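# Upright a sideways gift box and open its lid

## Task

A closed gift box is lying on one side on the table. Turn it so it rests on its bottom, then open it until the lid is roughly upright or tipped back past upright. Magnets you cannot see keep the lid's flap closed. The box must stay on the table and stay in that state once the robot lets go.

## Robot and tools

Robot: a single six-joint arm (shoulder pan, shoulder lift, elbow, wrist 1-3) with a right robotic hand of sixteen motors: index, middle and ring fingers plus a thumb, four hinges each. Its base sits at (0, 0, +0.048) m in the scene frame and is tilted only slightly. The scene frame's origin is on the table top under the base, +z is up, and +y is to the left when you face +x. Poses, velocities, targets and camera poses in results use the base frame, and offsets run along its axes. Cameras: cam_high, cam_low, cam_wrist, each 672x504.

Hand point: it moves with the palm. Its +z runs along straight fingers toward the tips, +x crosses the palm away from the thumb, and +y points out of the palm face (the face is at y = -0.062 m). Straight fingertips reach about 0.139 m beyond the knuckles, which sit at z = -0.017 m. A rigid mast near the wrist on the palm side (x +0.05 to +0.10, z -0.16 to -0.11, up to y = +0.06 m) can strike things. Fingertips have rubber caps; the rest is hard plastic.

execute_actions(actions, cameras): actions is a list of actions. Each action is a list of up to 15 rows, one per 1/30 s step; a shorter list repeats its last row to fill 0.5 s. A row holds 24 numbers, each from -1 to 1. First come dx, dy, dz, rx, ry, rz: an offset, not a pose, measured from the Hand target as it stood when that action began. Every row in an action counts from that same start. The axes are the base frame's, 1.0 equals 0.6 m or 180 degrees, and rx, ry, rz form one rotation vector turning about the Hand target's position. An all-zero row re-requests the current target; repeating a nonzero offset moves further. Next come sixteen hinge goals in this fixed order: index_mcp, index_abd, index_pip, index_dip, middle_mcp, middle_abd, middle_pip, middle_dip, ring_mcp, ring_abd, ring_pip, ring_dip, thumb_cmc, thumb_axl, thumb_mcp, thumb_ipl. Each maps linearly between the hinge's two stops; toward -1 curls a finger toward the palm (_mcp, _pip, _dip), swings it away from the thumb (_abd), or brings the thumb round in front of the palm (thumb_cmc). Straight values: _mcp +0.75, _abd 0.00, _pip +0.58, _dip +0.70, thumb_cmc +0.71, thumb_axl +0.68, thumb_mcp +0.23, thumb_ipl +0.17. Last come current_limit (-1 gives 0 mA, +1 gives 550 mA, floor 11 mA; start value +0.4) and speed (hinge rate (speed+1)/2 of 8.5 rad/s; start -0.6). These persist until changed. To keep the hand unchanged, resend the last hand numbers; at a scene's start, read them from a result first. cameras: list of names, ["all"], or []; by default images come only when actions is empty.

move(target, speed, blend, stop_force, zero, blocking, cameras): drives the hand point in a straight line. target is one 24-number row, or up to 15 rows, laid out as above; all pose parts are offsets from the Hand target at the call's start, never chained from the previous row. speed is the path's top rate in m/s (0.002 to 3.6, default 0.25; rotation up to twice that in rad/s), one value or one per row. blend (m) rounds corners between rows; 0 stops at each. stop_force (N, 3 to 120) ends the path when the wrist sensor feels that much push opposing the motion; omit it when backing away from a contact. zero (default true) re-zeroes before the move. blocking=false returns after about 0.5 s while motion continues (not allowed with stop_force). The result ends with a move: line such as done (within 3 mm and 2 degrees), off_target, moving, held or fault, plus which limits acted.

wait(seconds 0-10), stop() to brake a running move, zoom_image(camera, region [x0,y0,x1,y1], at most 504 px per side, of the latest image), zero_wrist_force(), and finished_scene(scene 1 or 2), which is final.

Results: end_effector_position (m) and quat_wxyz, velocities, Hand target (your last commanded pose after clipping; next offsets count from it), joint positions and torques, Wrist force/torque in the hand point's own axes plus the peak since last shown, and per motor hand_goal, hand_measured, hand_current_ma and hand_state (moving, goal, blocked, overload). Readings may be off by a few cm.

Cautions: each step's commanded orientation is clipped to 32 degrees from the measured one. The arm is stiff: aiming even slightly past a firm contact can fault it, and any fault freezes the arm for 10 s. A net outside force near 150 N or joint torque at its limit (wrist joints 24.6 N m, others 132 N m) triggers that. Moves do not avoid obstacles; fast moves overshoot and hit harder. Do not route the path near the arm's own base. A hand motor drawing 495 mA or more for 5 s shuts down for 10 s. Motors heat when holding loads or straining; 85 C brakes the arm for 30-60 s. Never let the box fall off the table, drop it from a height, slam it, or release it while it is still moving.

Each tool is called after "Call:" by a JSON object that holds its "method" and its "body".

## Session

Call:
{"method": "execute_actions", "body": {"actions": []}}

Call:
{"method": "zoom_image", "body": {"camera": "cam_high", "region": [120, 180, 480, 480]}}

Scene clock: 0.00 s.
end_effector_position=(+0.4552, -0.1780, +0.1273) hand_goal=(+0.754, +0.000, +0.576, +0.696, +0.754, +0.000, +0.576, +0.696, +0.754, +0.000, +0.576, +0.696, +0.714, +0.678, +0.226, +0.168) hand_measured=(+0.754, +0.000, +0.576, +0.696, +0.754, +0.000, +0.576, +0.696, +0.754, +0.000, +0.576, +0.696, +0.714, +0.678, +0.226, +0.168) hand_current_ma=(+0, +0, +0, +0, +0, +0, +0, +0, +0, +0, +0, +0, +0, +0, +0, +0) hand_state=(goal, goal, goal, goal, goal, goal, goal, goal, goal, goal, goal, goal, goal, goal, goal, goal) hand_current_limit=0.40 hand_speed=-0.60 end_effector_quat_wxyz=(-0.299, +0.931, -0.201, +0.059)
Joint positions: [-0.762 -1.428 1.951 -1.852 -0.994 1.162]
Joint velocities: within noise
Joint torques (N m): no reading
Wrist force (N): no reading
Wrist torque (N m): no reading
Wrist force, peak (N): no reading
Hand target: +0.4552, -0.1780, +0.1273; -0.299, +0.931, -0.201, +0.059

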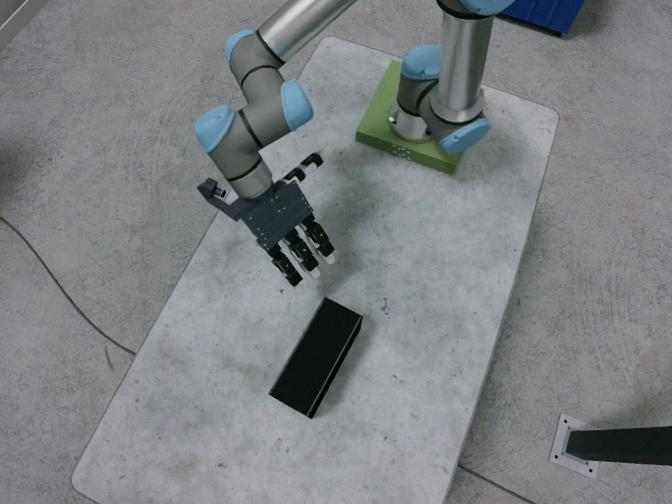

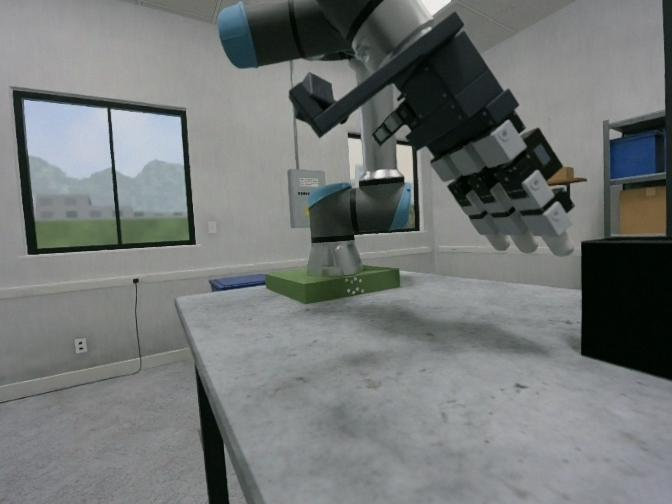

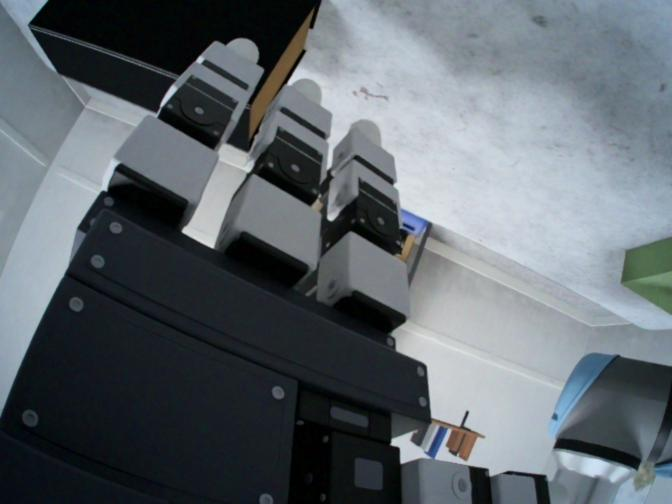

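Scaled by 1.400.

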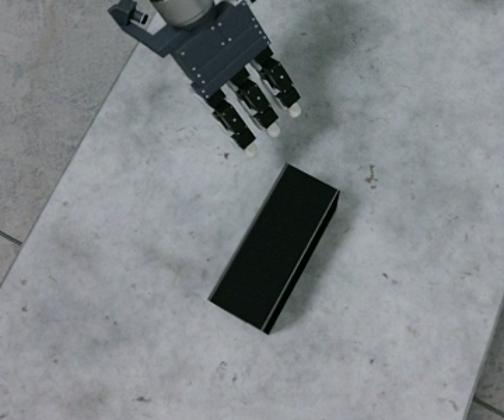

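Call:
{"method": "zoom_image", "body": {"camera": "cam_high", "region": [250, 280, 380, 430]}}

Call:
{"method": "zoom_image", "body": {"camera": "cam_wrist", "region": [0, 0, 400, 200]}}

Call:
{"method": "zoom_image", "body": {"camera": "cam_low", "region": [540, 200, 672, 420]}}

Scaled by 3.360.

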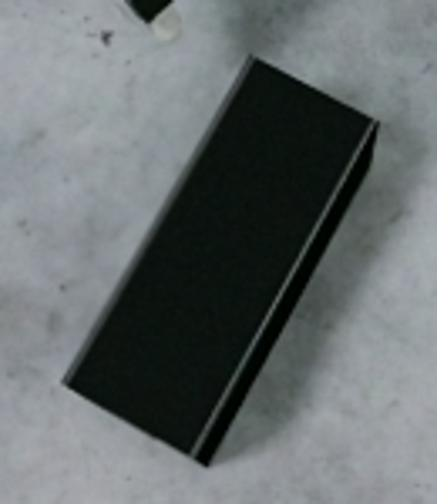

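Scaled by 1.260 from the camera's 672x504 image, which has a finer 960x720 frame.

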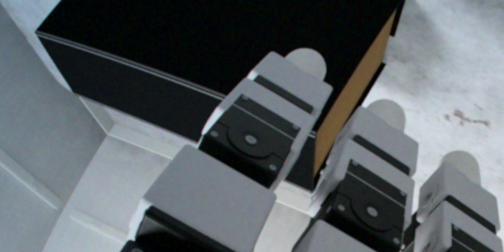

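Scaled by 2.291.

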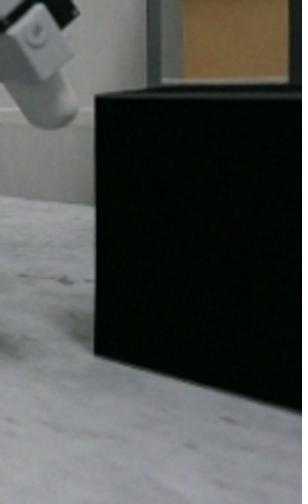

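Call:
{"method": "zoom_image", "body": {"camera": "cam_wrist", "region": [200, 0, 340, 160]}}

Scaled by 3.150 from the camera's 672x504 image, which has a finer 960x720 frame.

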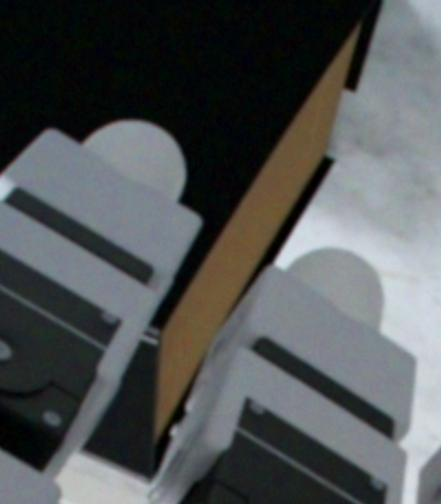

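Call:
{"method": "move", "body": {"target": [[0.08, 0.08, 0.25, 0.05, -0.014, 0.015, 0.89, 0.0, -0.153, 0.551, 0.89, 0.0, -0.153, 0.551, 0.89, 0.0, -0.153, 0.551, -0.571, 0.678, 0.73, -0.351, 0.4, -0.6], [0.358, 0.375, 0.155, 0.2924, -0.0833, 0.089, 0.89, 0.0, -0.153, 0.551, 0.89, 0.0, -0.153, 0.551, 0.89, 0.0, -0.153, 0.551, -0.571, 0.678, 0.73, -0.351, 0.4, -0.6]], "speed": 0.5, "blend": [0.05, 0], "cameras": ["cam_high", "cam_low"]}}

Call:
{"method": "zoom_image", "body": {"camera": "cam_high", "region": [200, 240, 420, 430]}}

Scene clock: 119.63 s.
end_effector_position=(+0.6701, +0.0469, +0.2203) hand_goal=(+0.890, +0.000, -0.152, +0.552, +0.890, +0.000, -0.152, +0.552, +0.890, +0.000, -0.152, +0.552, -0.570, +0.678, +0.730, -0.350) hand_measured=(+0.876, +0.000, -0.152, +0.554, +0.874, +0.000, -0.152, +0.554, +0.874, +0.000, -0.152, +0.554, -0.568, +0.678, +0.724, -0.348) hand_current_ma=(-7, +0, +0, +0, -9, +0, +0, +0, -8, +0, +0, +0, +0, +0, -3, +0) hand_state=(goal, goal, goal, goal, goal, goal, goal, goal, goal, goal, goal, goal, goal, goal, goal, goal) hand_current_limit=0.40 hand_speed=-0.60 end_effector_quat_wxyz=(+0.706, -0.706, +0.041, -0.040) end_effector_velocity=(+0.000, +0.000, +0.001) end_effector_angular_velocity=(+0.001, -0.001, -0.001)
Joint positions: [-0.463 -0.814 0.984 -0.169 -0.349 -0.001]
Joint velocities: [0 -0.001 -0.001 0.005 0.001 -0.004]
Joint torques (N m): [7.88 -53.55 -27.19 2.88 1.15 -1.47]
Wrist force (N): [0.5 0.0 -0.5]
Wrist torque (N m): [0.13 0.09 0.09]
Wrist force, peak (N): [-0.1 -2.5 -2.3]
Hand target: +0.6700, +0.0470, +0.2203; +0.706, -0.706, +0.041, -0.040
Off the commanded pose: 0.000 m, 0 deg.
move: done
Images, in order (width x height): cam_high 672x504, cam_low 672x504.

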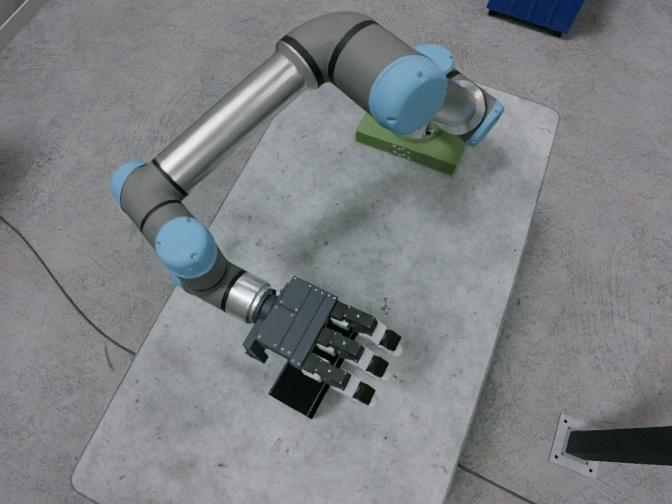

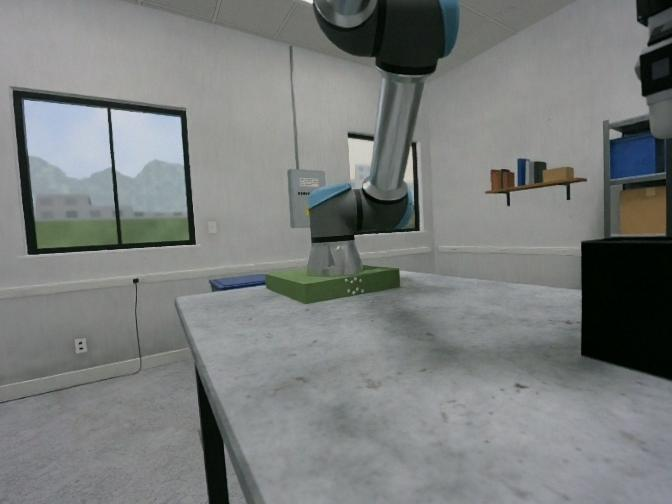

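Scaled by 2.291.

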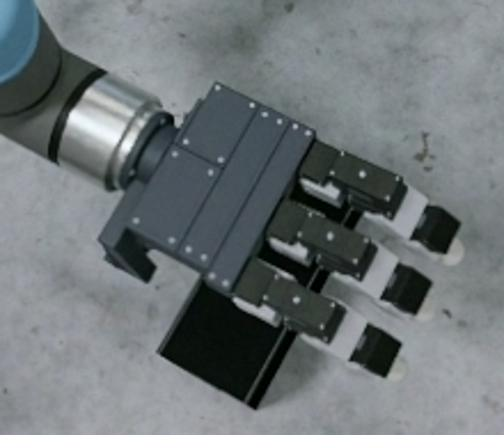

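Call:
{"method": "move", "body": {"target": [0,0,-0.256,0,0,0,0.89,0,-0.153,0.551,0.89,0,-0.153,0.551,0.89,0,-0.153,0.551,-0.571,0.678,0.73,-0.351,0.4,-0.6], "speed": 0.05, "stop_force": 4, "cameras": ["cam_high","cam_low","cam_wrist"]}}

Scene clock: 138.77 s.
end_effector_position=(+0.6700, +0.0470, +0.0667) hand_goal=(+0.890, +0.000, -0.152, +0.552, +0.890, +0.000, -0.152, +0.552, +0.890, +0.000, -0.152, +0.552, -0.570, +0.678, +0.730, -0.350) hand_measured=(+0.876, +0.000, -0.152, +0.554, +0.874, +0.000, -0.152, +0.554, +0.874, +0.000, -0.152, +0.554, -0.568, +0.678, +0.724, -0.348) hand_current_ma=(-7, +0, +0, +0, -9, +0, +0, +0, -8, +0, +0, +0, +0, +0, -3, +0) hand_state=(goal, goal, goal, goal, goal, goal, goal, goal, goal, goal, goal, goal, goal, goal, goal, goal) hand_current_limit=0.40 hand_speed=-0.60 end_effector_quat_wxyz=(+0.706, -0.706, +0.041, -0.040)
Joint positions: [-0.463 -0.683 1.158 -0.473 -0.349 -0.001]
Joint torques (N m): [6.7 -67.15 -29.35 2.9 1.9 -0.97]
Wrist force (N): [0.7 0.0 -0.4]
Wrist torque (N m): [0.13 0.08 0.09]
Wrist force, peak (N): [0.7 0.8 -0.5]
Hand target: +0.6700, +0.0470, +0.0667; +0.706, -0.706, +0.041, -0.040
Off the commanded pose: 0.000 m, 0 deg.
move: done

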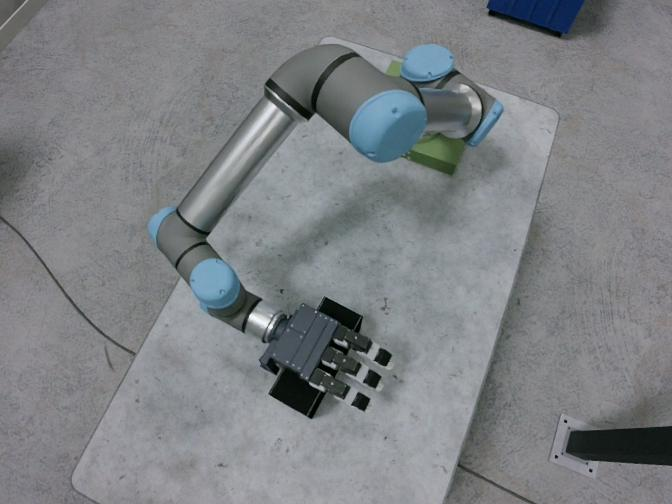

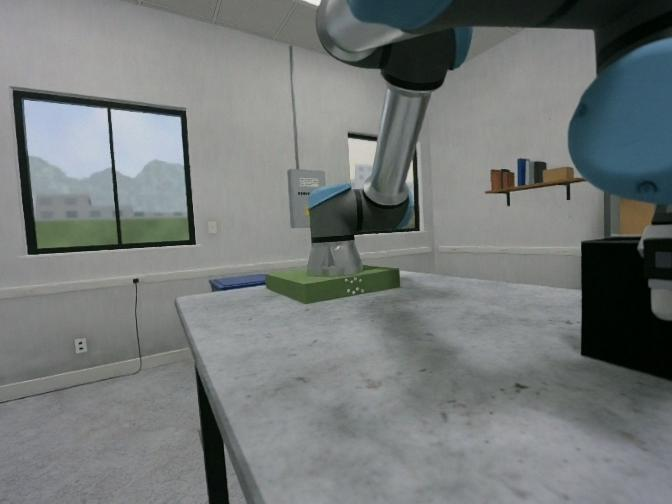

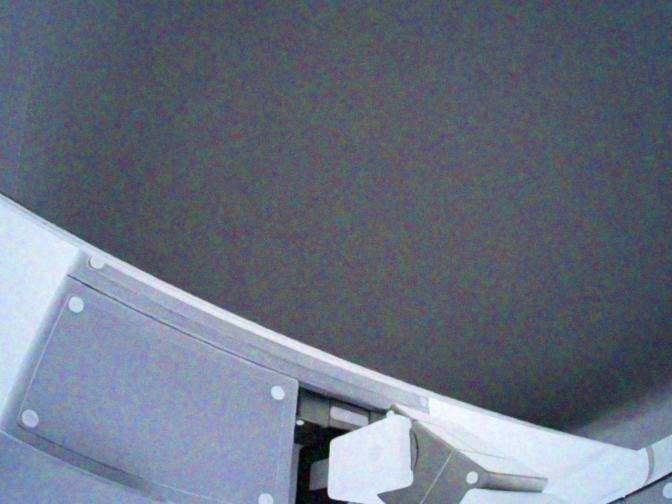

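Call:
{"method": "move", "body": {"target": [0,0,0,0,0,0,0.08,0,-0.299,0.551,0.08,0,-0.299,0.551,0.08,0,-0.299,0.551,-0.571,0.678,0.73,-0.351,-0.6,-0.8], "speed": 0.05}}

Call:
{"method": "move", "body": {"target": [0,0,0,0,0,0,0.08,0,-0.299,0.551,0.08,0,-0.299,0.551,0.08,0,-0.299,0.551,-0.571,0.678,0.0,0.0,-0.6,-0.8], "speed": 0.05, "cameras": ["cam_high","cam_low"]}}

Scene clock: 141.90 s.
end_effector_position=(+0.6700, +0.0470, +0.0668) hand_goal=(+0.080, +0.000, -0.298, +0.552, +0.080, +0.000, -0.298, +0.552, +0.080, +0.000, -0.298, +0.552, -0.570, +0.678, +0.730, -0.350) hand_measured=(+0.108, +0.000, -0.292, +0.554, +0.106, +0.000, -0.292, +0.554, +0.104, +0.000, -0.294, +0.554, -0.568, +0.678, +0.726, -0.348) hand_current_ma=(+23, +0, +2, +0, +20, +0, +1, +0, +18, +0, +1, +0, +0, +0, -1, +0) hand_state=(blocked, goal, goal, goal, blocked, goal, goal, goal, blocked, goal, goal, goal, goal, goal, goal, goal) hand_current_limit=-0.60 hand_speed=-0.80 end_effector_quat_wxyz=(+0.706, -0.706, +0.041, -0.040)
Joint positions: [-0.463 -0.683 1.158 -0.473 -0.349 -0.001]
Joint torques (N m): [9.65 -65.28 -28.36 2.25 1.73 -1.36]
Wrist force (N): [-0.1 -3.8 0.3]
Wrist torque (N m): [0.04 0.15 -0.02]
Wrist force, peak (N): [0.1 -4.0 0.4]
Hand target: +0.6700, +0.0470, +0.0667; +0.706, -0.706, +0.041, -0.040
Off the commanded pose: 0.000 m, 0 deg.
move: done

Scene clock: 142.83 s.
end_effector_position=(+0.6700, +0.0470, +0.0668) hand_goal=(+0.080, +0.000, -0.298, +0.552, +0.080, +0.000, -0.298, +0.552, +0.080, +0.000, -0.298, +0.552, -0.570, +0.678, +0.000, +0.000) hand_measured=(+0.108, +0.000, -0.290, +0.554, +0.106, +0.000, -0.290, +0.554, +0.104, +0.000, -0.290, +0.554, -0.568, +0.678, +0.694, -0.002) hand_current_ma=(+23, +0, +3, +0, +20, +0, +2, +0, +18, +0, +2, +0, +0, +0, +110, -1) hand_state=(blocked, goal, goal, goal, blocked, goal, goal, goal, blocked, goal, goal, goal, goal, goal, blocked, goal) hand_current_limit=-0.60 hand_speed=-0.80 end_effector_quat_wxyz=(+0.706, -0.706, +0.041, -0.040)
Joint positions: [-0.463 -0.683 1.158 -0.473 -0.349 -0.001]
Joint torques (N m): [11.21 -59.05 -24.15 1.2 1.6 -1.36]
Wrist force (N): [-0.6 -7.8 -1.2]
Wrist torque (N m): [-0.43 0.05 0.09]
Wrist force, peak (N): [-0.4 -8.3 -1.2]
Hand target: +0.6700, +0.0470, +0.0667; +0.706, -0.706, +0.041, -0.040
Off the commanded pose: 0.000 m, 0 deg.
move: done
Images, in order (width x height): cam_high 672x504, cam_low 672x504.

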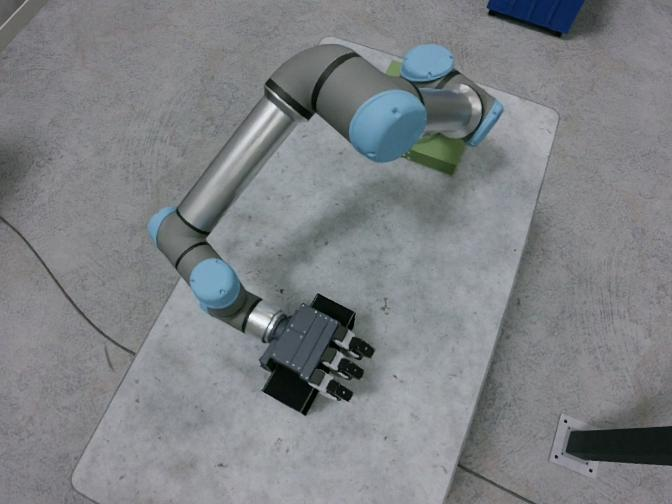

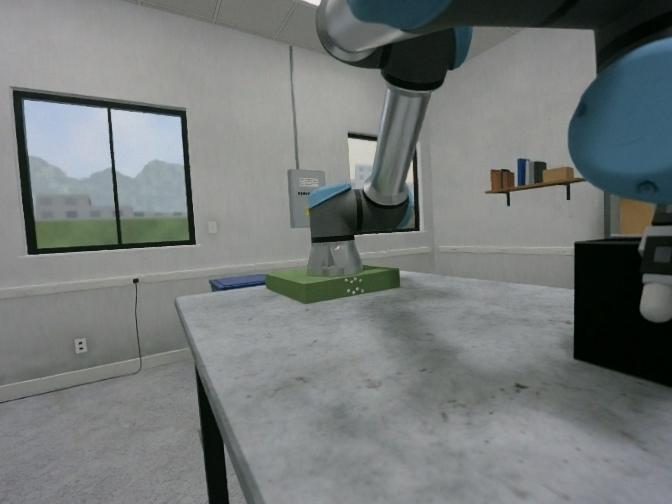

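Call:
{"method": "move", "body": {"target": [0,0,0,0,0,0,0.08,0,-0.299,0.551,0.08,0,-0.299,0.551,0.08,0,-0.299,0.551,-0.571,0.678,0.3,-0.45,-0.4,-0.8], "speed": 0.05}}

Call:
{"method": "move", "body": {"target": [0,0,0,0,0,0,0.08,0,-0.299,0.551,0.08,0,-0.299,0.551,0.08,0,-0.299,0.551,-0.571,0.678,0.0,-0.45,0.3,-0.8], "speed": 0.05, "cameras": ["cam_high","cam_low"]}}

Scene clock: 152.00 s.
end_effector_position=(+0.6700, +0.0470, +0.0667) hand_goal=(+0.080, +0.000, -0.298, +0.552, +0.080, +0.000, -0.298, +0.552, +0.080, +0.000, -0.298, +0.552, -0.570, +0.678, +0.300, -0.450) hand_measured=(+0.110, +0.000, -0.282, +0.556, +0.106, +0.000, -0.284, +0.556, +0.104, +0.000, -0.286, +0.556, -0.566, +0.678, +0.686, -0.318) hand_current_ma=(+26, +0, +9, +1, +20, +0, +7, +1, +18, +0, +4, +1, +1, +0, +165, +165) hand_state=(blocked, goal, goal, goal, blocked, goal, goal, goal, blocked, goal, goal, goal, goal, goal, blocked, blocked) hand_current_limit=-0.40 hand_speed=-0.80 end_effector_quat_wxyz=(+0.706, -0.706, +0.041, -0.040)
Joint positions: [-0.463 -0.683 1.158 -0.473 -0.349 -0.001]
Joint torques (N m): [13.63 -46.64 -15.05 -1.29 0.25 -1.38]
Wrist force (N): [1.2 -2.0 -0.7]
Wrist torque (N m): [0.03 0.00 0.10]
Wrist force, peak (N): [-0.7 -9.5 -1.7]
Hand target: +0.6700, +0.0470, +0.0667; +0.706, -0.706, +0.041, -0.040
Off the commanded pose: 0.000 m, 0 deg.
move: done

Scene clock: 152.50 s.
end_effector_position=(+0.6700, +0.0470, +0.0667) hand_goal=(+0.080, +0.000, -0.298, +0.552, +0.080, +0.000, -0.298, +0.552, +0.080, +0.000, -0.298, +0.552, -0.570, +0.678, +0.000, -0.450) hand_measured=(+0.124, -0.002, -0.268, +0.562, +0.114, -0.002, -0.274, +0.562, +0.104, +0.000, -0.280, +0.562, -0.550, +0.678, +0.686, -0.358) hand_current_ma=(+51, +0, +22, +4, +32, +0, +16, +3, +18, +0, +10, +3, +12, +0, +358, +275) hand_state=(blocked, goal, blocked, goal, blocked, goal, blocked, goal, blocked, goal, goal, goal, blocked, goal, blocked, blocked) hand_current_limit=0.30 hand_speed=-0.80 end_effector_quat_wxyz=(+0.706, -0.706, +0.041, -0.040)
Joint positions: [-0.463 -0.683 1.158 -0.473 -0.349 -0.001]
Joint torques (N m): [14 -47.22 -14.59 -1.16 0.31 -1.28]
Wrist force (N): [0.4 1.7 -0.9]
Wrist torque (N m): [0.30 0.11 0.16]
Wrist force, peak (N): [1.1 -2.0 -0.9]
Hand target: +0.6700, +0.0470, +0.0667; +0.706, -0.706, +0.041, -0.040
Off the commanded pose: 0.000 m, 0 deg.
move: done
Images, in order (width x height): cam_high 672x504, cam_low 672x504.

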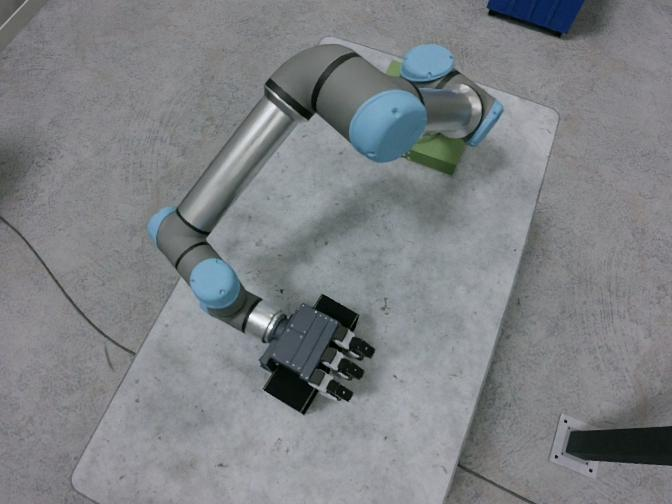

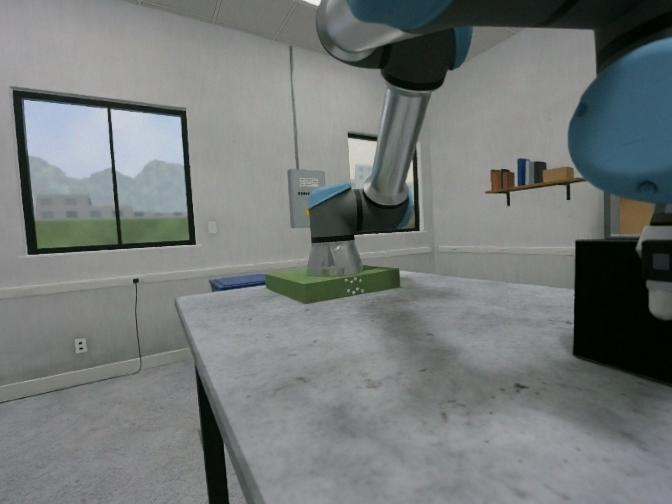

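Call:
{"method": "move", "body": {"target": [0,0,0.1417,0,0,0,0.08,0,-0.299,0.551,0.08,0,-0.299,0.551,0.08,0,-0.299,0.551,-0.571,0.678,0.0,-0.45,0.3,-0.8], "speed": 0.06, "cameras": ["cam_high","cam_low"]}}

Scene clock: 155.43 s.
end_effector_position=(+0.6701, +0.0470, +0.1519) hand_goal=(+0.080, +0.000, -0.298, +0.552, +0.080, +0.000, -0.298, +0.552, +0.080, +0.000, -0.298, +0.552, -0.570, +0.678, +0.000, -0.450) hand_measured=(+0.124, -0.002, -0.266, +0.564, +0.114, -0.002, -0.272, +0.562, +0.104, +0.000, -0.280, +0.562, -0.548, +0.678, +0.686, -0.360) hand_current_ma=(+51, +0, +25, +5, +32, +0, +17, +4, +18, +0, +10, +3, +13, +0, +357, +265) hand_state=(blocked, goal, blocked, goal, blocked, goal, blocked, goal, blocked, goal, goal, goal, blocked, goal, blocked, blocked) hand_current_limit=0.30 hand_speed=-0.80 end_effector_quat_wxyz=(+0.706, -0.706, +0.040, -0.040) end_effector_velocity=(+0.000, -0.001, -0.003) end_effector_angular_velocity=(+0.000, -0.001, -0.001)
Joint positions: [-0.463 -0.769 1.083 -0.313 -0.349 -0.001]
Joint velocities: [-0.001 0.002 0.003 -0.005 0 -0.001]
Joint torques (N m): [11.37 -44.72 -15.35 -0.75 0.25 -1.57]
Wrist force (N): [0.7 3.1 -0.5]
Wrist torque (N m): [0.43 0.08 0.19]
Wrist force, peak (N): [0.5 4.6 -0.4]
Hand target: +0.6700, +0.0470, +0.1518; +0.706, -0.706, +0.041, -0.040
Off the commanded pose: 0.000 m, 0 deg.
move: done
Images, in order (width x height): cam_high 672x504, cam_low 672x504.

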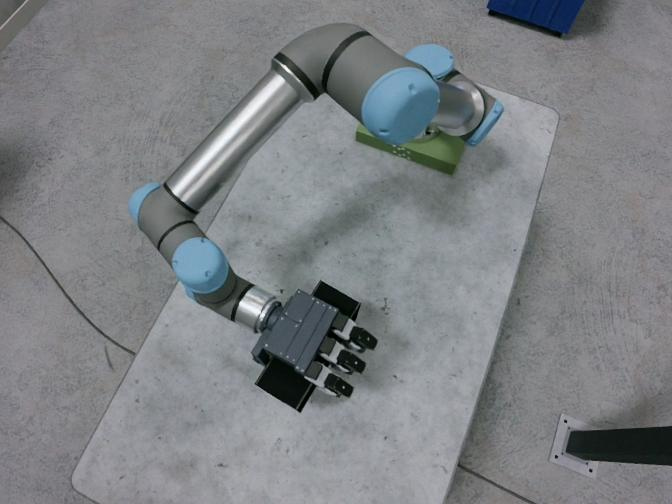

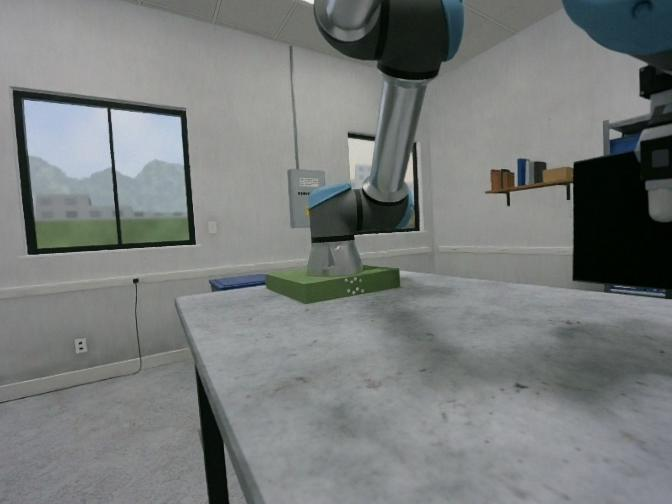

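Call:
{"method": "move", "body": {"target": [-0.115,-0.115,0.025,0.0566,0.4968,0,0.08,0,-0.299,0.551,0.08,0,-0.299,0.551,0.08,0,-0.299,0.551,-0.571,0.678,0.0,-0.45,0.3,-0.8], "speed": 0.25, "cameras": ["cam_high","cam_low","cam_wrist"]}}

Scene clock: 174.47 s.
end_effector_position=(+0.6010, -0.0221, +0.1668) hand_goal=(+0.080, +0.000, -0.298, +0.552, +0.080, +0.000, -0.298, +0.552, +0.080, +0.000, -0.298, +0.552, -0.570, +0.678, +0.000, -0.450) hand_measured=(+0.126, -0.010, -0.266, +0.566, +0.116, -0.010, -0.272, +0.562, +0.106, -0.008, -0.280, +0.562, -0.550, +0.678, +0.686, -0.364) hand_current_ma=(+53, -3, +27, +6, +35, -2, +17, +4, +20, -2, +10, +3, +12, +0, +358, +246) hand_state=(blocked, goal, blocked, goal, blocked, goal, blocked, goal, blocked, goal, goal, goal, goal, goal, blocked, blocked) hand_current_limit=0.30 hand_speed=-0.80 end_effector_quat_wxyz=(+0.527, -0.471, +0.528, +0.470)
Joint positions: [-0.565 -0.634 1.083 -0.451 -0.451 1.573]
Joint torques (N m): [14.18 -52.55 -28.45 3.57 1.85 1.82]
Wrist force (N): [4.2 -1.5 -0.5]
Wrist torque (N m): [0.18 -0.14 -0.08]
Wrist force, peak (N): [4.7 -1.0 -0.7]
Hand target: +0.6010, -0.0220, +0.1668; +0.527, -0.471, +0.528, +0.471
Off the commanded pose: 0.000 m, 0 deg.
move: done

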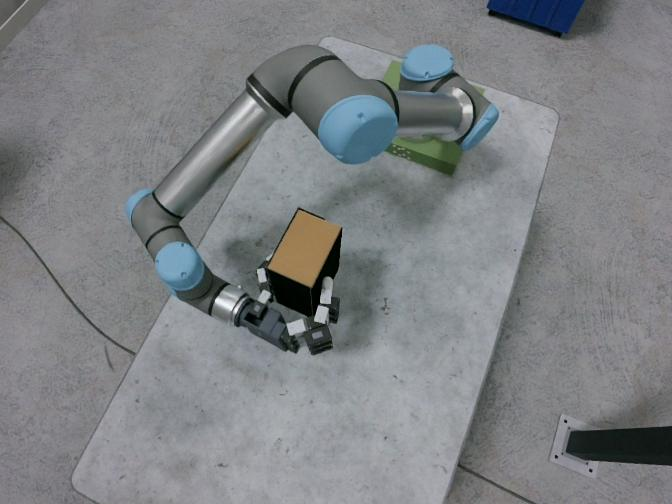

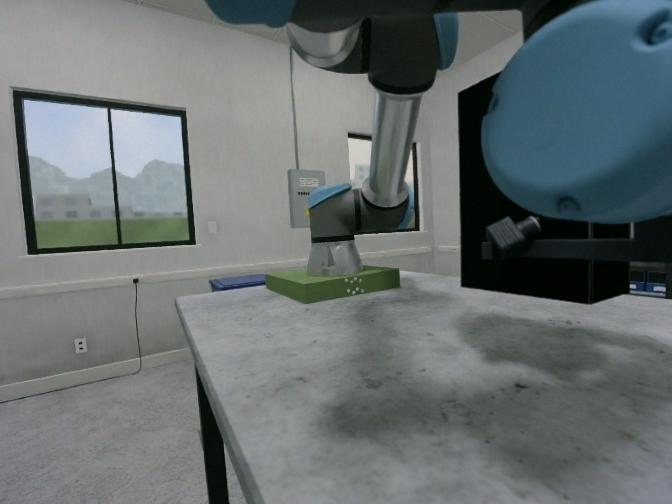

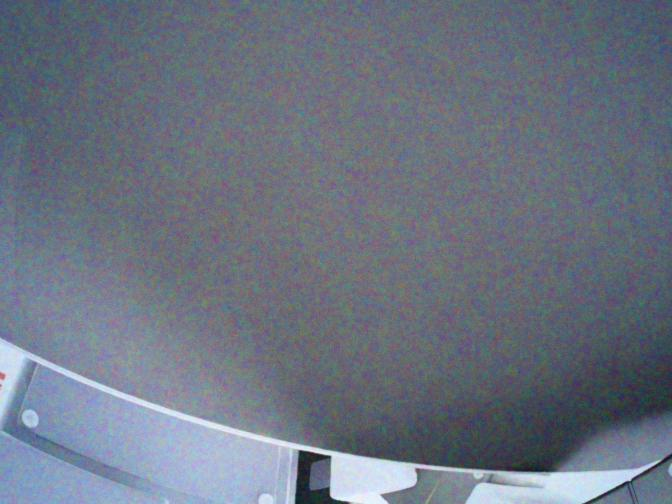

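Call:
{"method": "move", "body": {"target": [0,0,-0.105,0,0,0,0.08,0,-0.299,0.551,0.08,0,-0.299,0.551,0.08,0,-0.299,0.551,-0.571,0.678,0.0,-0.45,0.3,-0.8], "speed": 0.08}}

Call:
{"method": "move", "body": {"target": [0,0,-0.05,0,0,0,0.08,0,-0.299,0.551,0.08,0,-0.299,0.551,0.08,0,-0.299,0.551,-0.571,0.678,0.0,-0.45,0.3,-0.8], "speed": 0.015, "stop_force": 3, "cameras": ["cam_high","cam_low"]}}

Scene clock: 177.17 s.
end_effector_position=(+0.6010, -0.0219, +0.1037) hand_goal=(+0.080, +0.000, -0.298, +0.552, +0.080, +0.000, -0.298, +0.552, +0.080, +0.000, -0.298, +0.552, -0.570, +0.678, +0.000, -0.450) hand_measured=(+0.126, -0.012, -0.266, +0.566, +0.116, -0.010, -0.272, +0.562, +0.106, -0.008, -0.280, +0.562, -0.550, +0.678, +0.686, -0.364) hand_current_ma=(+53, -3, +27, +6, +36, -3, +17, +4, +20, -2, +10, +3, +11, +0, +357, +245) hand_state=(blocked, goal, blocked, goal, blocked, goal, blocked, goal, blocked, goal, goal, goal, goal, goal, blocked, blocked) hand_current_limit=0.30 hand_speed=-0.80 end_effector_quat_wxyz=(+0.527, -0.471, +0.528, +0.471)
Joint positions: [-0.565 -0.554 1.104 -0.553 -0.451 1.573]
Joint torques (N m): [12.06 -71.18 -25.87 3.51 0.51 1.76]
Wrist force (N): [4.6 -1.2 -0.2]
Wrist torque (N m): [0.18 -0.19 -0.05]
Wrist force, peak (N): [5.7 -1.2 -0.1]
Hand target: +0.6010, -0.0220, +0.1038; +0.527, -0.471, +0.528, +0.471
Off the commanded pose: 0.000 m, 0 deg.
move: done

Scene clock: 179.27 s.
end_effector_position=(+0.6010, -0.0220, +0.0876) hand_goal=(+0.080, +0.000, -0.298, +0.552, +0.080, +0.000, -0.298, +0.552, +0.080, +0.000, -0.298, +0.552, -0.570, +0.678, +0.000, -0.450) hand_measured=(+0.126, -0.008, -0.266, +0.566, +0.116, -0.006, -0.272, +0.562, +0.106, -0.006, -0.280, +0.562, -0.548, +0.678, +0.686, -0.366) hand_current_ma=(+56, -2, +27, +6, +37, -1, +17, +4, +20, -1, +10, +3, +13, +0, +358, +240) hand_state=(blocked, goal, blocked, goal, blocked, goal, blocked, goal, blocked, goal, goal, goal, blocked, goal, blocked, blocked) hand_current_limit=0.30 hand_speed=-0.80 end_effector_quat_wxyz=(+0.527, -0.471, +0.528, +0.471)
Joint positions: [-0.565 -0.531 1.105 -0.576 -0.451 1.573]
Joint torques (N m): [9.77 -71.47 -18.66 3.19 0.18 -0.11]
Wrist force (N): [3.7 -0.8 -0.2]
Wrist torque (N m): [0.22 -0.17 0.07]
Wrist force, peak (N): [4.6 -1.4 -0.3]
Hand target: +0.6010, -0.0220, +0.0876; +0.527, -0.471, +0.528, +0.471 (not the last commanded pose)
Off the commanded pose: 0.014 m, 0 deg.
move: contact
Images, in order (width x height): cam_high 672x504, cam_low 672x504.

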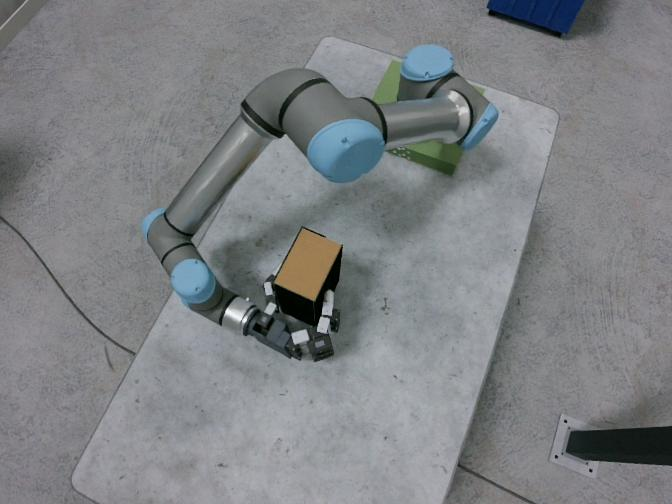

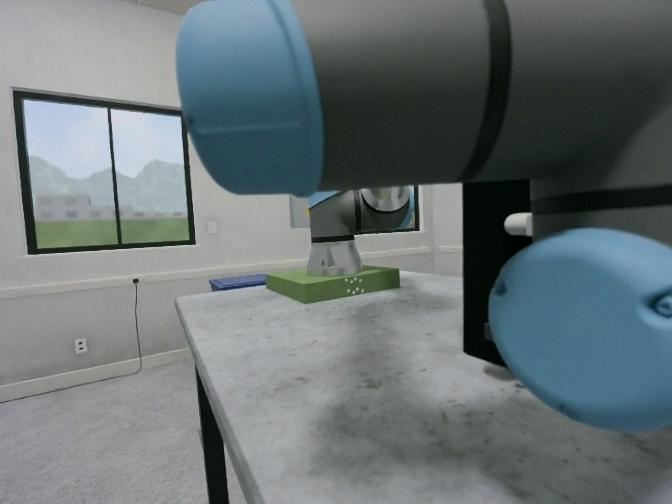

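Call:
{"method": "move", "body": {"target": [0,0,-0.004,0,0,0,0.08,0,-0.299,0.551,0.08,0,-0.299,0.551,0.08,0,-0.299,0.551,-0.571,0.678,0.0,-0.45,0.3,-0.8], "speed": 0.015}}

Call:
{"method": "move", "body": {"target": [0,0,0,0,0,0,0.3,0,-0.299,0.551,0.3,0,-0.299,0.551,0.3,0,-0.299,0.551,-0.571,0.678,0.73,-0.25,0.2,-0.8], "speed": 0.05}}

Call:
{"method": "move", "body": {"target": [0,0,0,0,0,0,0.8,0,-0.153,0.551,0.8,0,-0.153,0.551,0.8,0,-0.153,0.551,-0.571,0.678,0.73,-0.25,0.4,-0.6], "speed": 0.05, "cameras": ["cam_high","cam_low"]}}

Scene clock: 182.07 s.
end_effector_position=(+0.6010, -0.0220, +0.0852) hand_goal=(+0.080, +0.000, -0.298, +0.552, +0.080, +0.000, -0.298, +0.552, +0.080, +0.000, -0.298, +0.552, -0.570, +0.678, +0.000, -0.450) hand_measured=(+0.126, +0.014, -0.266, +0.566, +0.116, +0.006, -0.272, +0.562, +0.106, +0.004, -0.280, +0.562, -0.538, +0.678, +0.686, -0.366) hand_current_ma=(+56, +4, +27, +6, +37, +1, +17, +4, +20, +0, +10, +3, +28, +0, +358, +236) hand_state=(blocked, goal, blocked, goal, blocked, goal, blocked, goal, blocked, goal, goal, goal, blocked, goal, blocked, blocked) hand_current_limit=0.30 hand_speed=-0.80 end_effector_quat_wxyz=(+0.527, -0.471, +0.528, +0.471)
Joint positions: [-0.565 -0.528 1.105 -0.58 -0.451 1.573]
Joint torques (N m): [10.4 -48.71 -21.47 -1.75 0.05 -0.38]
Wrist force (N): [-5.2 -0.7 -0.8]
Wrist torque (N m): [0.17 0.15 0.21]
Wrist force, peak (N): [-4.2 -4.0 -0.3]
Hand target: +0.6010, -0.0220, +0.0852; +0.527, -0.471, +0.528, +0.471
Off the commanded pose: 0.000 m, 0 deg.
move: done

Scene clock: 182.70 s.
end_effector_position=(+0.6010, -0.0220, +0.0852) hand_goal=(+0.300, +0.000, -0.298, +0.552, +0.300, +0.000, -0.298, +0.552, +0.300, +0.000, -0.298, +0.552, -0.570, +0.678, +0.730, -0.250) hand_measured=(+0.298, +0.000, -0.294, +0.554, +0.298, +0.000, -0.296, +0.554, +0.298, +0.000, -0.296, +0.554, -0.576, +0.678, +0.728, -0.252) hand_current_ma=(+0, +0, +0, +0, +0, +0, +0, +0, +0, +0, +0, +0, -1, +0, +0, +0) hand_state=(goal, goal, goal, goal, goal, goal, goal, goal, goal, goal, goal, goal, goal, goal, goal, goal) hand_current_limit=0.20 hand_speed=-0.80 end_effector_quat_wxyz=(+0.527, -0.471, +0.528, +0.471)
Joint positions: [-0.565 -0.528 1.105 -0.58 -0.451 1.573]
Joint torques (N m): [9.69 -57.6 -17.88 1.57 0.01 -0.39]
Wrist force (N): [2.0 -1.2 -0.2]
Wrist torque (N m): [0.18 0.01 0.04]
Wrist force, peak (N): [-5.1 -0.5 -1.1]
Hand target: +0.6010, -0.0220, +0.0852; +0.527, -0.471, +0.528, +0.471
Off the commanded pose: 0.000 m, 0 deg.
move: done

Scene clock: 183.37 s.
end_effector_position=(+0.6010, -0.0220, +0.0852) hand_goal=(+0.800, +0.000, -0.152, +0.552, +0.800, +0.000, -0.152, +0.552, +0.800, +0.000, -0.152, +0.552, -0.570, +0.678, +0.730, -0.250) hand_measured=(+0.798, +0.000, -0.154, +0.554, +0.798, +0.000, -0.154, +0.554, +0.798, +0.000, -0.154, +0.554, -0.576, +0.678, +0.728, -0.252) hand_current_ma=(+0, +0, +0, +0, +0, +0, +0, +0, +0, +0, +0, +0, -1, +0, +0, +0) hand_state=(goal, goal, goal, goal, goal, goal, goal, goal, goal, goal, goal, goal, goal, goal, goal, goal) hand_current_limit=0.40 hand_speed=-0.60 end_effector_quat_wxyz=(+0.527, -0.471, +0.528, +0.471)
Joint positions: [-0.565 -0.528 1.105 -0.58 -0.451 1.573]
Joint torques (N m): [10.15 -65.42 -15.24 2.79 -0.03 -0.4]
Wrist force (N): [2.0 -1.3 -0.2]
Wrist torque (N m): [0.19 0.04 0.14]
Wrist force, peak (N): [2.2 -1.6 -0.1]
Hand target: +0.6010, -0.0220, +0.0852; +0.527, -0.471, +0.528, +0.471
Off the commanded pose: 0.000 m, 0 deg.
move: done
Images, in order (width x height): cam_high 672x504, cam_low 672x504.

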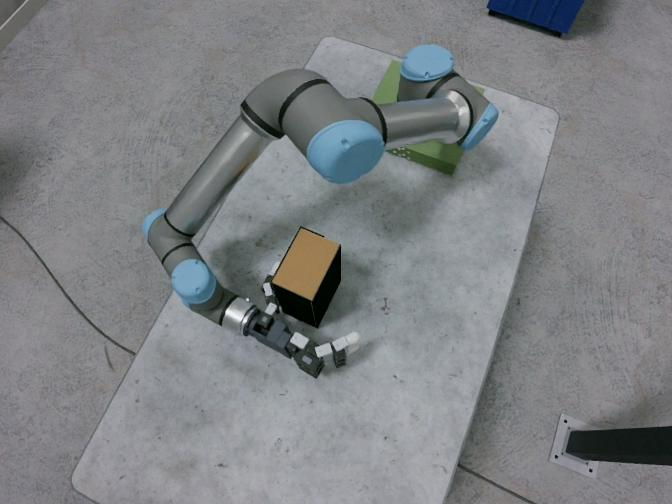

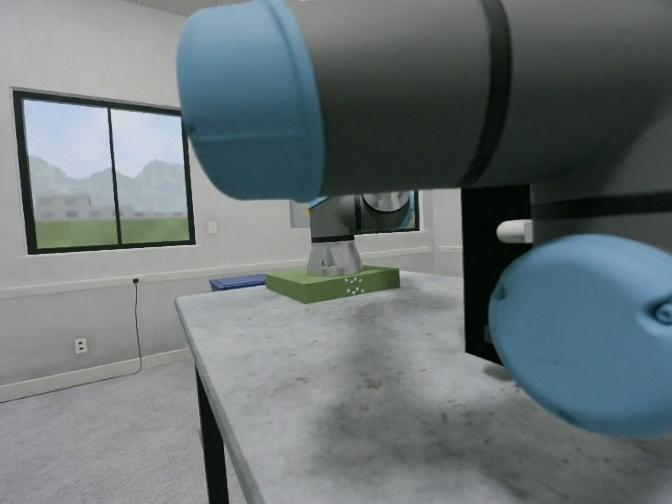

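Call:
{"method": "move", "body": {"target": [[0.1573,-0.0179,0,0,0,0,0.8,0,-0.153,0.551,0.8,0,-0.153,0.551,0.8,0,-0.153,0.551,-0.571,0.678,0.73,-0.25,0.4,-0.6],[0.1573,-0.0179,0.19,0,0,0,0.8,0,-0.153,0.551,0.8,0,-0.153,0.551,0.8,0,-0.153,0.551,-0.571,0.678,0.73,-0.25,0.4,-0.6],[-0.035,-0.0467,0.492,0,0,0,0.8,0,-0.153,0.551,0.8,0,-0.153,0.551,0.8,0,-0.153,0.551,-0.571,0.678,0.73,-0.25,0.4,-0.6]], "speed": [0.12,0.2,0.25], "blend": [0.015,0.03,0], "cameras": ["cam_high"]}}

Scene clock: 205.83 s.
end_effector_position=(+0.5801, -0.0501, +0.3803) hand_goal=(+0.800, +0.000, -0.152, +0.552, +0.800, +0.000, -0.152, +0.552, +0.800, +0.000, -0.152, +0.552, -0.570, +0.678, +0.730, -0.250) hand_measured=(+0.798, -0.002, -0.154, +0.554, +0.798, -0.002, -0.154, +0.554, +0.798, -0.002, -0.154, +0.554, -0.576, +0.678, +0.728, -0.252) hand_current_ma=(+0, +0, +0, +0, +0, +0, +0, +0, +0, +0, +0, +0, -1, +0, +0, +0) hand_state=(goal, goal, goal, goal, goal, goal, goal, goal, goal, goal, goal, goal, goal, goal, goal, goal) hand_current_limit=0.40 hand_speed=-0.60 end_effector_quat_wxyz=(+0.527, -0.471, +0.528, +0.471)
Joint positions: [-0.615 -0.803 0.83 -0.029 -0.501 1.573]
Joint torques (N m): [15.12 -63.04 -28.38 0.94 1.49 -1.18]
Wrist force (N): [2.1 -1.3 -0.3]
Wrist torque (N m): [0.19 0.03 0.10]
Wrist force, peak (N): [3.6 -2.2 0.0]
Hand target: +0.5800, -0.0500, +0.3804; +0.527, -0.471, +0.528, +0.471
Off the commanded pose: 0.000 m, 0 deg.
move: done
Images, in order (width x height): cam_high 672x504.

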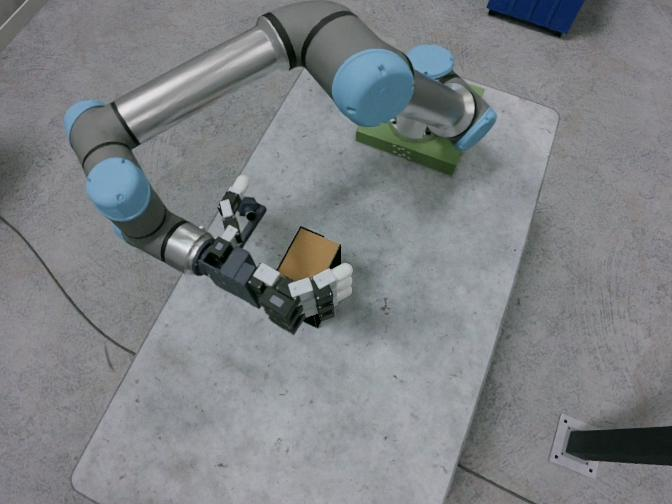

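Call:
{"method": "move", "body": {"target": [-0.1333,-0.0167,0.033,-0.4968,0.0566,0,0.89,0,-0.299,0.58,0.89,0,0.576,0.696,0.89,0,0.576,0.696,-0.571,0.678,0.73,-0.351,0.4,-0.6], "speed": 0.3}}

Call:
{"method": "move", "body": {"target": [0.1083,-0.0833,-0.2133,-0.0491,-0.4306,0,0.89,0,-0.299,0.58,0.89,0,0.576,0.696,0.89,0,0.576,0.696,-0.571,0.678,0.73,-0.351,0.4,-0.6], "speed": 0.3, "cameras": ["cam_high","cam_low","cam_wrist"]}}

Scene clock: 212.07 s.
end_effector_position=(+0.5000, -0.0599, +0.4002) hand_goal=(+0.890, +0.000, -0.298, +0.580, +0.890, +0.000, +0.576, +0.696, +0.890, +0.000, +0.576, +0.696, -0.570, +0.678, +0.730, -0.350) hand_measured=(+0.888, -0.002, -0.294, +0.578, +0.888, -0.002, +0.572, +0.694, +0.888, -0.002, +0.574, +0.694, -0.572, +0.678, +0.728, -0.350) hand_current_ma=(+0, +0, +0, +0, +0, +0, +0, +0, +0, +0, +0, +0, +0, +0, +0, +0) hand_state=(goal, goal, goal, goal, goal, goal, goal, goal, goal, goal, goal, goal, goal, goal, goal, goal) hand_current_limit=0.40 hand_speed=-0.60 end_effector_quat_wxyz=(+0.000, -0.666, +0.746, +0.000)
Joint positions: [-0.385 -1.369 1.239 -1.441 -1.571 2.87]
Joint torques (N m): [-11.55 -23.29 -34.19 -1.05 -1.91 -0.13]
Wrist force (N): [0.1 -0.6 -0.3]
Wrist torque (N m): [0.10 -0.10 -0.10]
Wrist force, peak (N): [2.5 -2.1 0.2]
Hand target: +0.5001, -0.0600, +0.4002; +0.000, -0.666, +0.746, -0.001
Off the commanded pose: 0.000 m, 0 deg.
move: done

Scene clock: 214.87 s.
end_effector_position=(+0.5650, -0.1101, +0.2723) hand_goal=(+0.890, +0.000, -0.298, +0.580, +0.890, +0.000, +0.576, +0.696, +0.890, +0.000, +0.576, +0.696, -0.570, +0.678, +0.730, -0.350) hand_measured=(+0.884, -0.002, -0.296, +0.578, +0.880, -0.002, +0.572, +0.694, +0.882, -0.002, +0.574, +0.694, -0.572, +0.678, +0.728, -0.350) hand_current_ma=(-2, +0, +0, +0, -3, +0, +0, +0, -3, +0, +0, +0, +0, +0, +0, +0) hand_state=(goal, goal, goal, goal, goal, goal, goal, goal, goal, goal, goal, goal, goal, goal, goal, goal) hand_current_limit=0.40 hand_speed=-0.60 end_effector_quat_wxyz=(+0.419, -0.517, +0.580, -0.470) end_effector_velocity=(+0.000, +0.000, +0.002) end_effector_angular_velocity=(-0.005, -0.006, -0.001)
Joint positions: [-0.662 -1.457 2.247 -3.688 -1.037 3.016]
Joint velocities: [0.001 -0.001 0 -0.007 -0.002 0]
Joint torques (N m): [14.32 -18.39 -22.95 -4.25 -1.16 0.69]
Wrist force (N): [0.5 0.0 -0.7]
Wrist torque (N m): [0.12 0.06 0.19]
Wrist force, peak (N): [0.8 0.8 -0.6]
Hand target: +0.5650, -0.1100, +0.2722; +0.419, -0.517, +0.580, -0.470
Off the commanded pose: 0.000 m, 0 deg.
move: done

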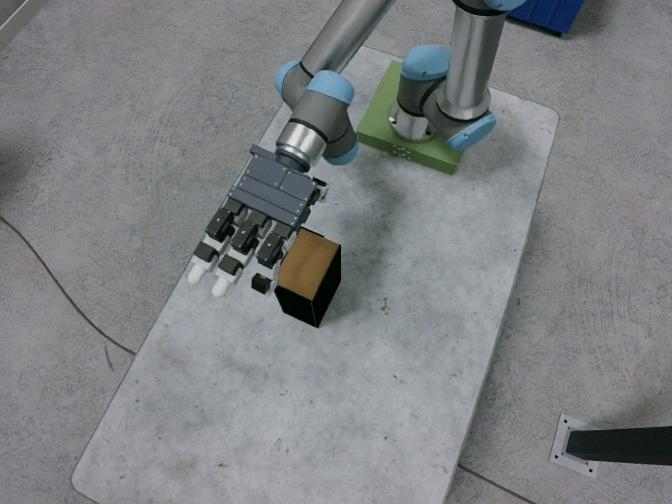

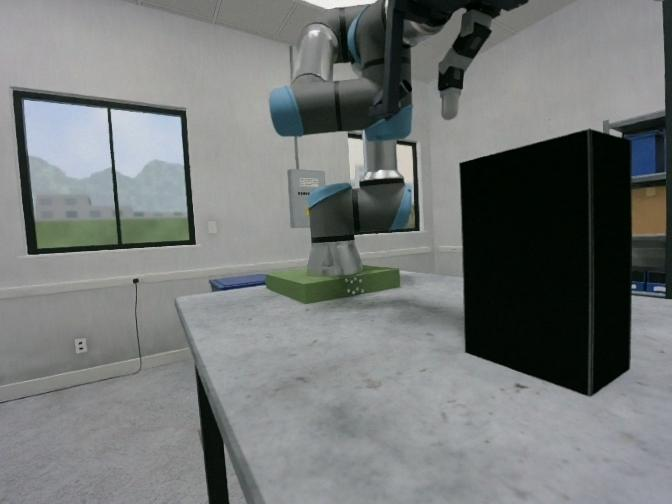

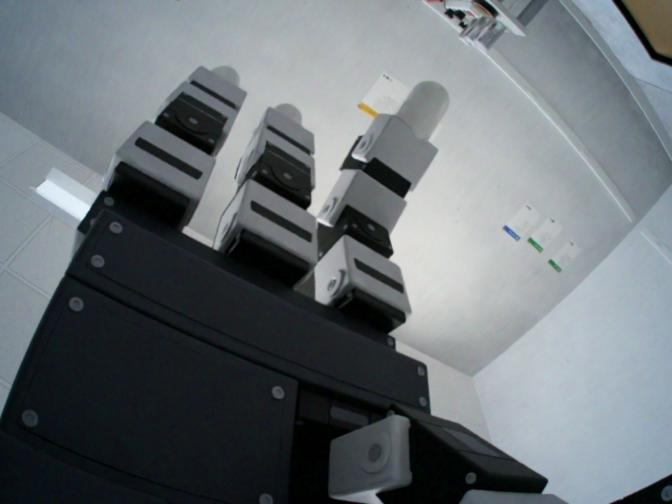

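Call:
{"method": "move", "body": {"target": [0,0,-0.2,0,0,0,0.89,0,-0.299,0.58,0.89,0,0.576,0.696,0.89,0,0.576,0.696,-0.571,0.678,0.73,-0.351,0.4,-0.6], "speed": 0.06, "stop_force": 4, "cameras": ["cam_high","cam_low","cam_wrist"]}}

Scene clock: 222.37 s.
end_effector_position=(+0.5650, -0.1100, +0.1522) hand_goal=(+0.890, +0.000, -0.298, +0.580, +0.890, +0.000, +0.576, +0.696, +0.890, +0.000, +0.576, +0.696, -0.570, +0.678, +0.730, -0.350) hand_measured=(+0.884, -0.002, -0.296, +0.578, +0.880, -0.002, +0.572, +0.694, +0.882, -0.002, +0.574, +0.694, -0.572, +0.678, +0.728, -0.350) hand_current_ma=(-2, +0, +0, +0, -3, +0, +0, +0, -3, +0, +0, +0, +0, +0, +0, +0) hand_state=(goal, goal, goal, goal, goal, goal, goal, goal, goal, goal, goal, goal, goal, goal, goal, goal) hand_current_limit=0.40 hand_speed=-0.60 end_effector_quat_wxyz=(+0.419, -0.517, +0.580, -0.470)
Joint positions: [-0.662 -1.143 2.327 -4.082 -1.037 3.016]
Joint torques (N m): [7.44 -37.58 -20.73 -3.61 -1.44 1]
Wrist force (N): [0.4 0.2 -0.6]
Wrist torque (N m): [0.13 0.06 0.17]
Wrist force, peak (N): [0.5 -0.5 -0.8]
Hand target: +0.5650, -0.1100, +0.1522; +0.419, -0.517, +0.580, -0.470
Off the commanded pose: 0.000 m, 0 deg.
move: done

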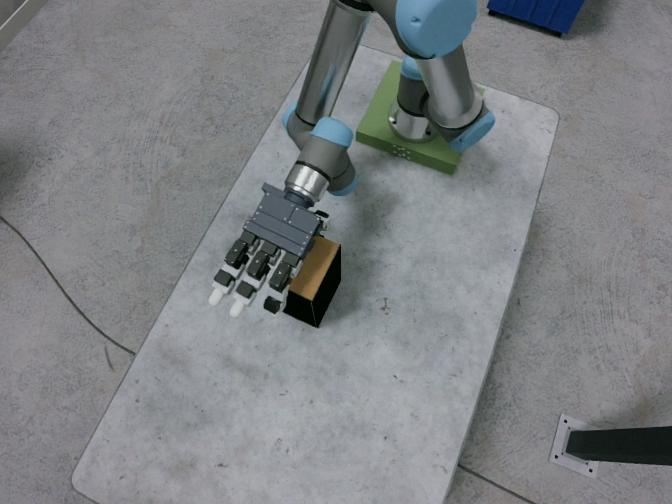

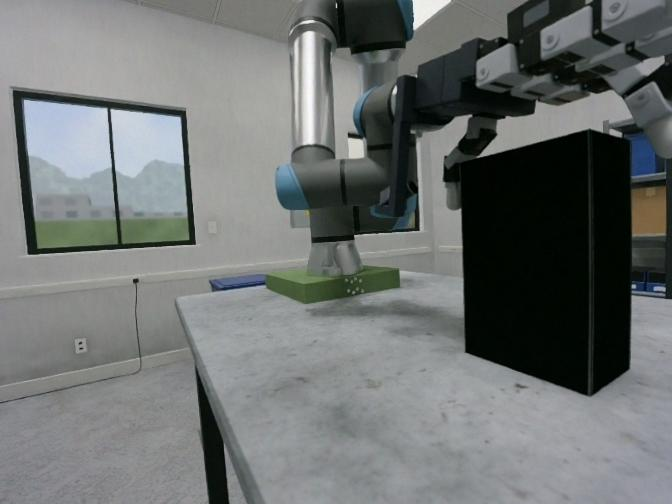

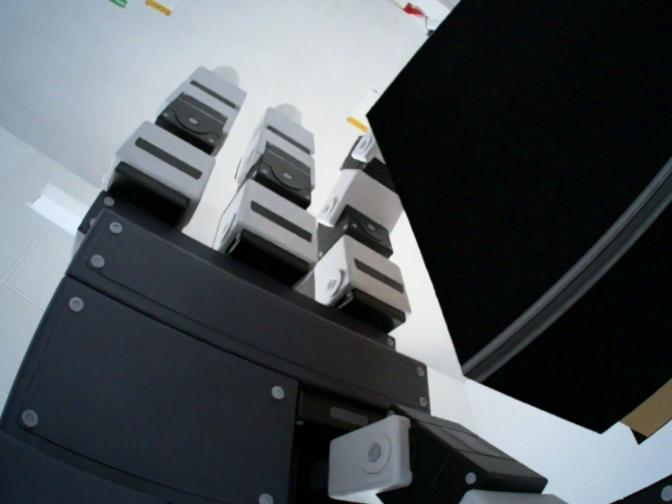

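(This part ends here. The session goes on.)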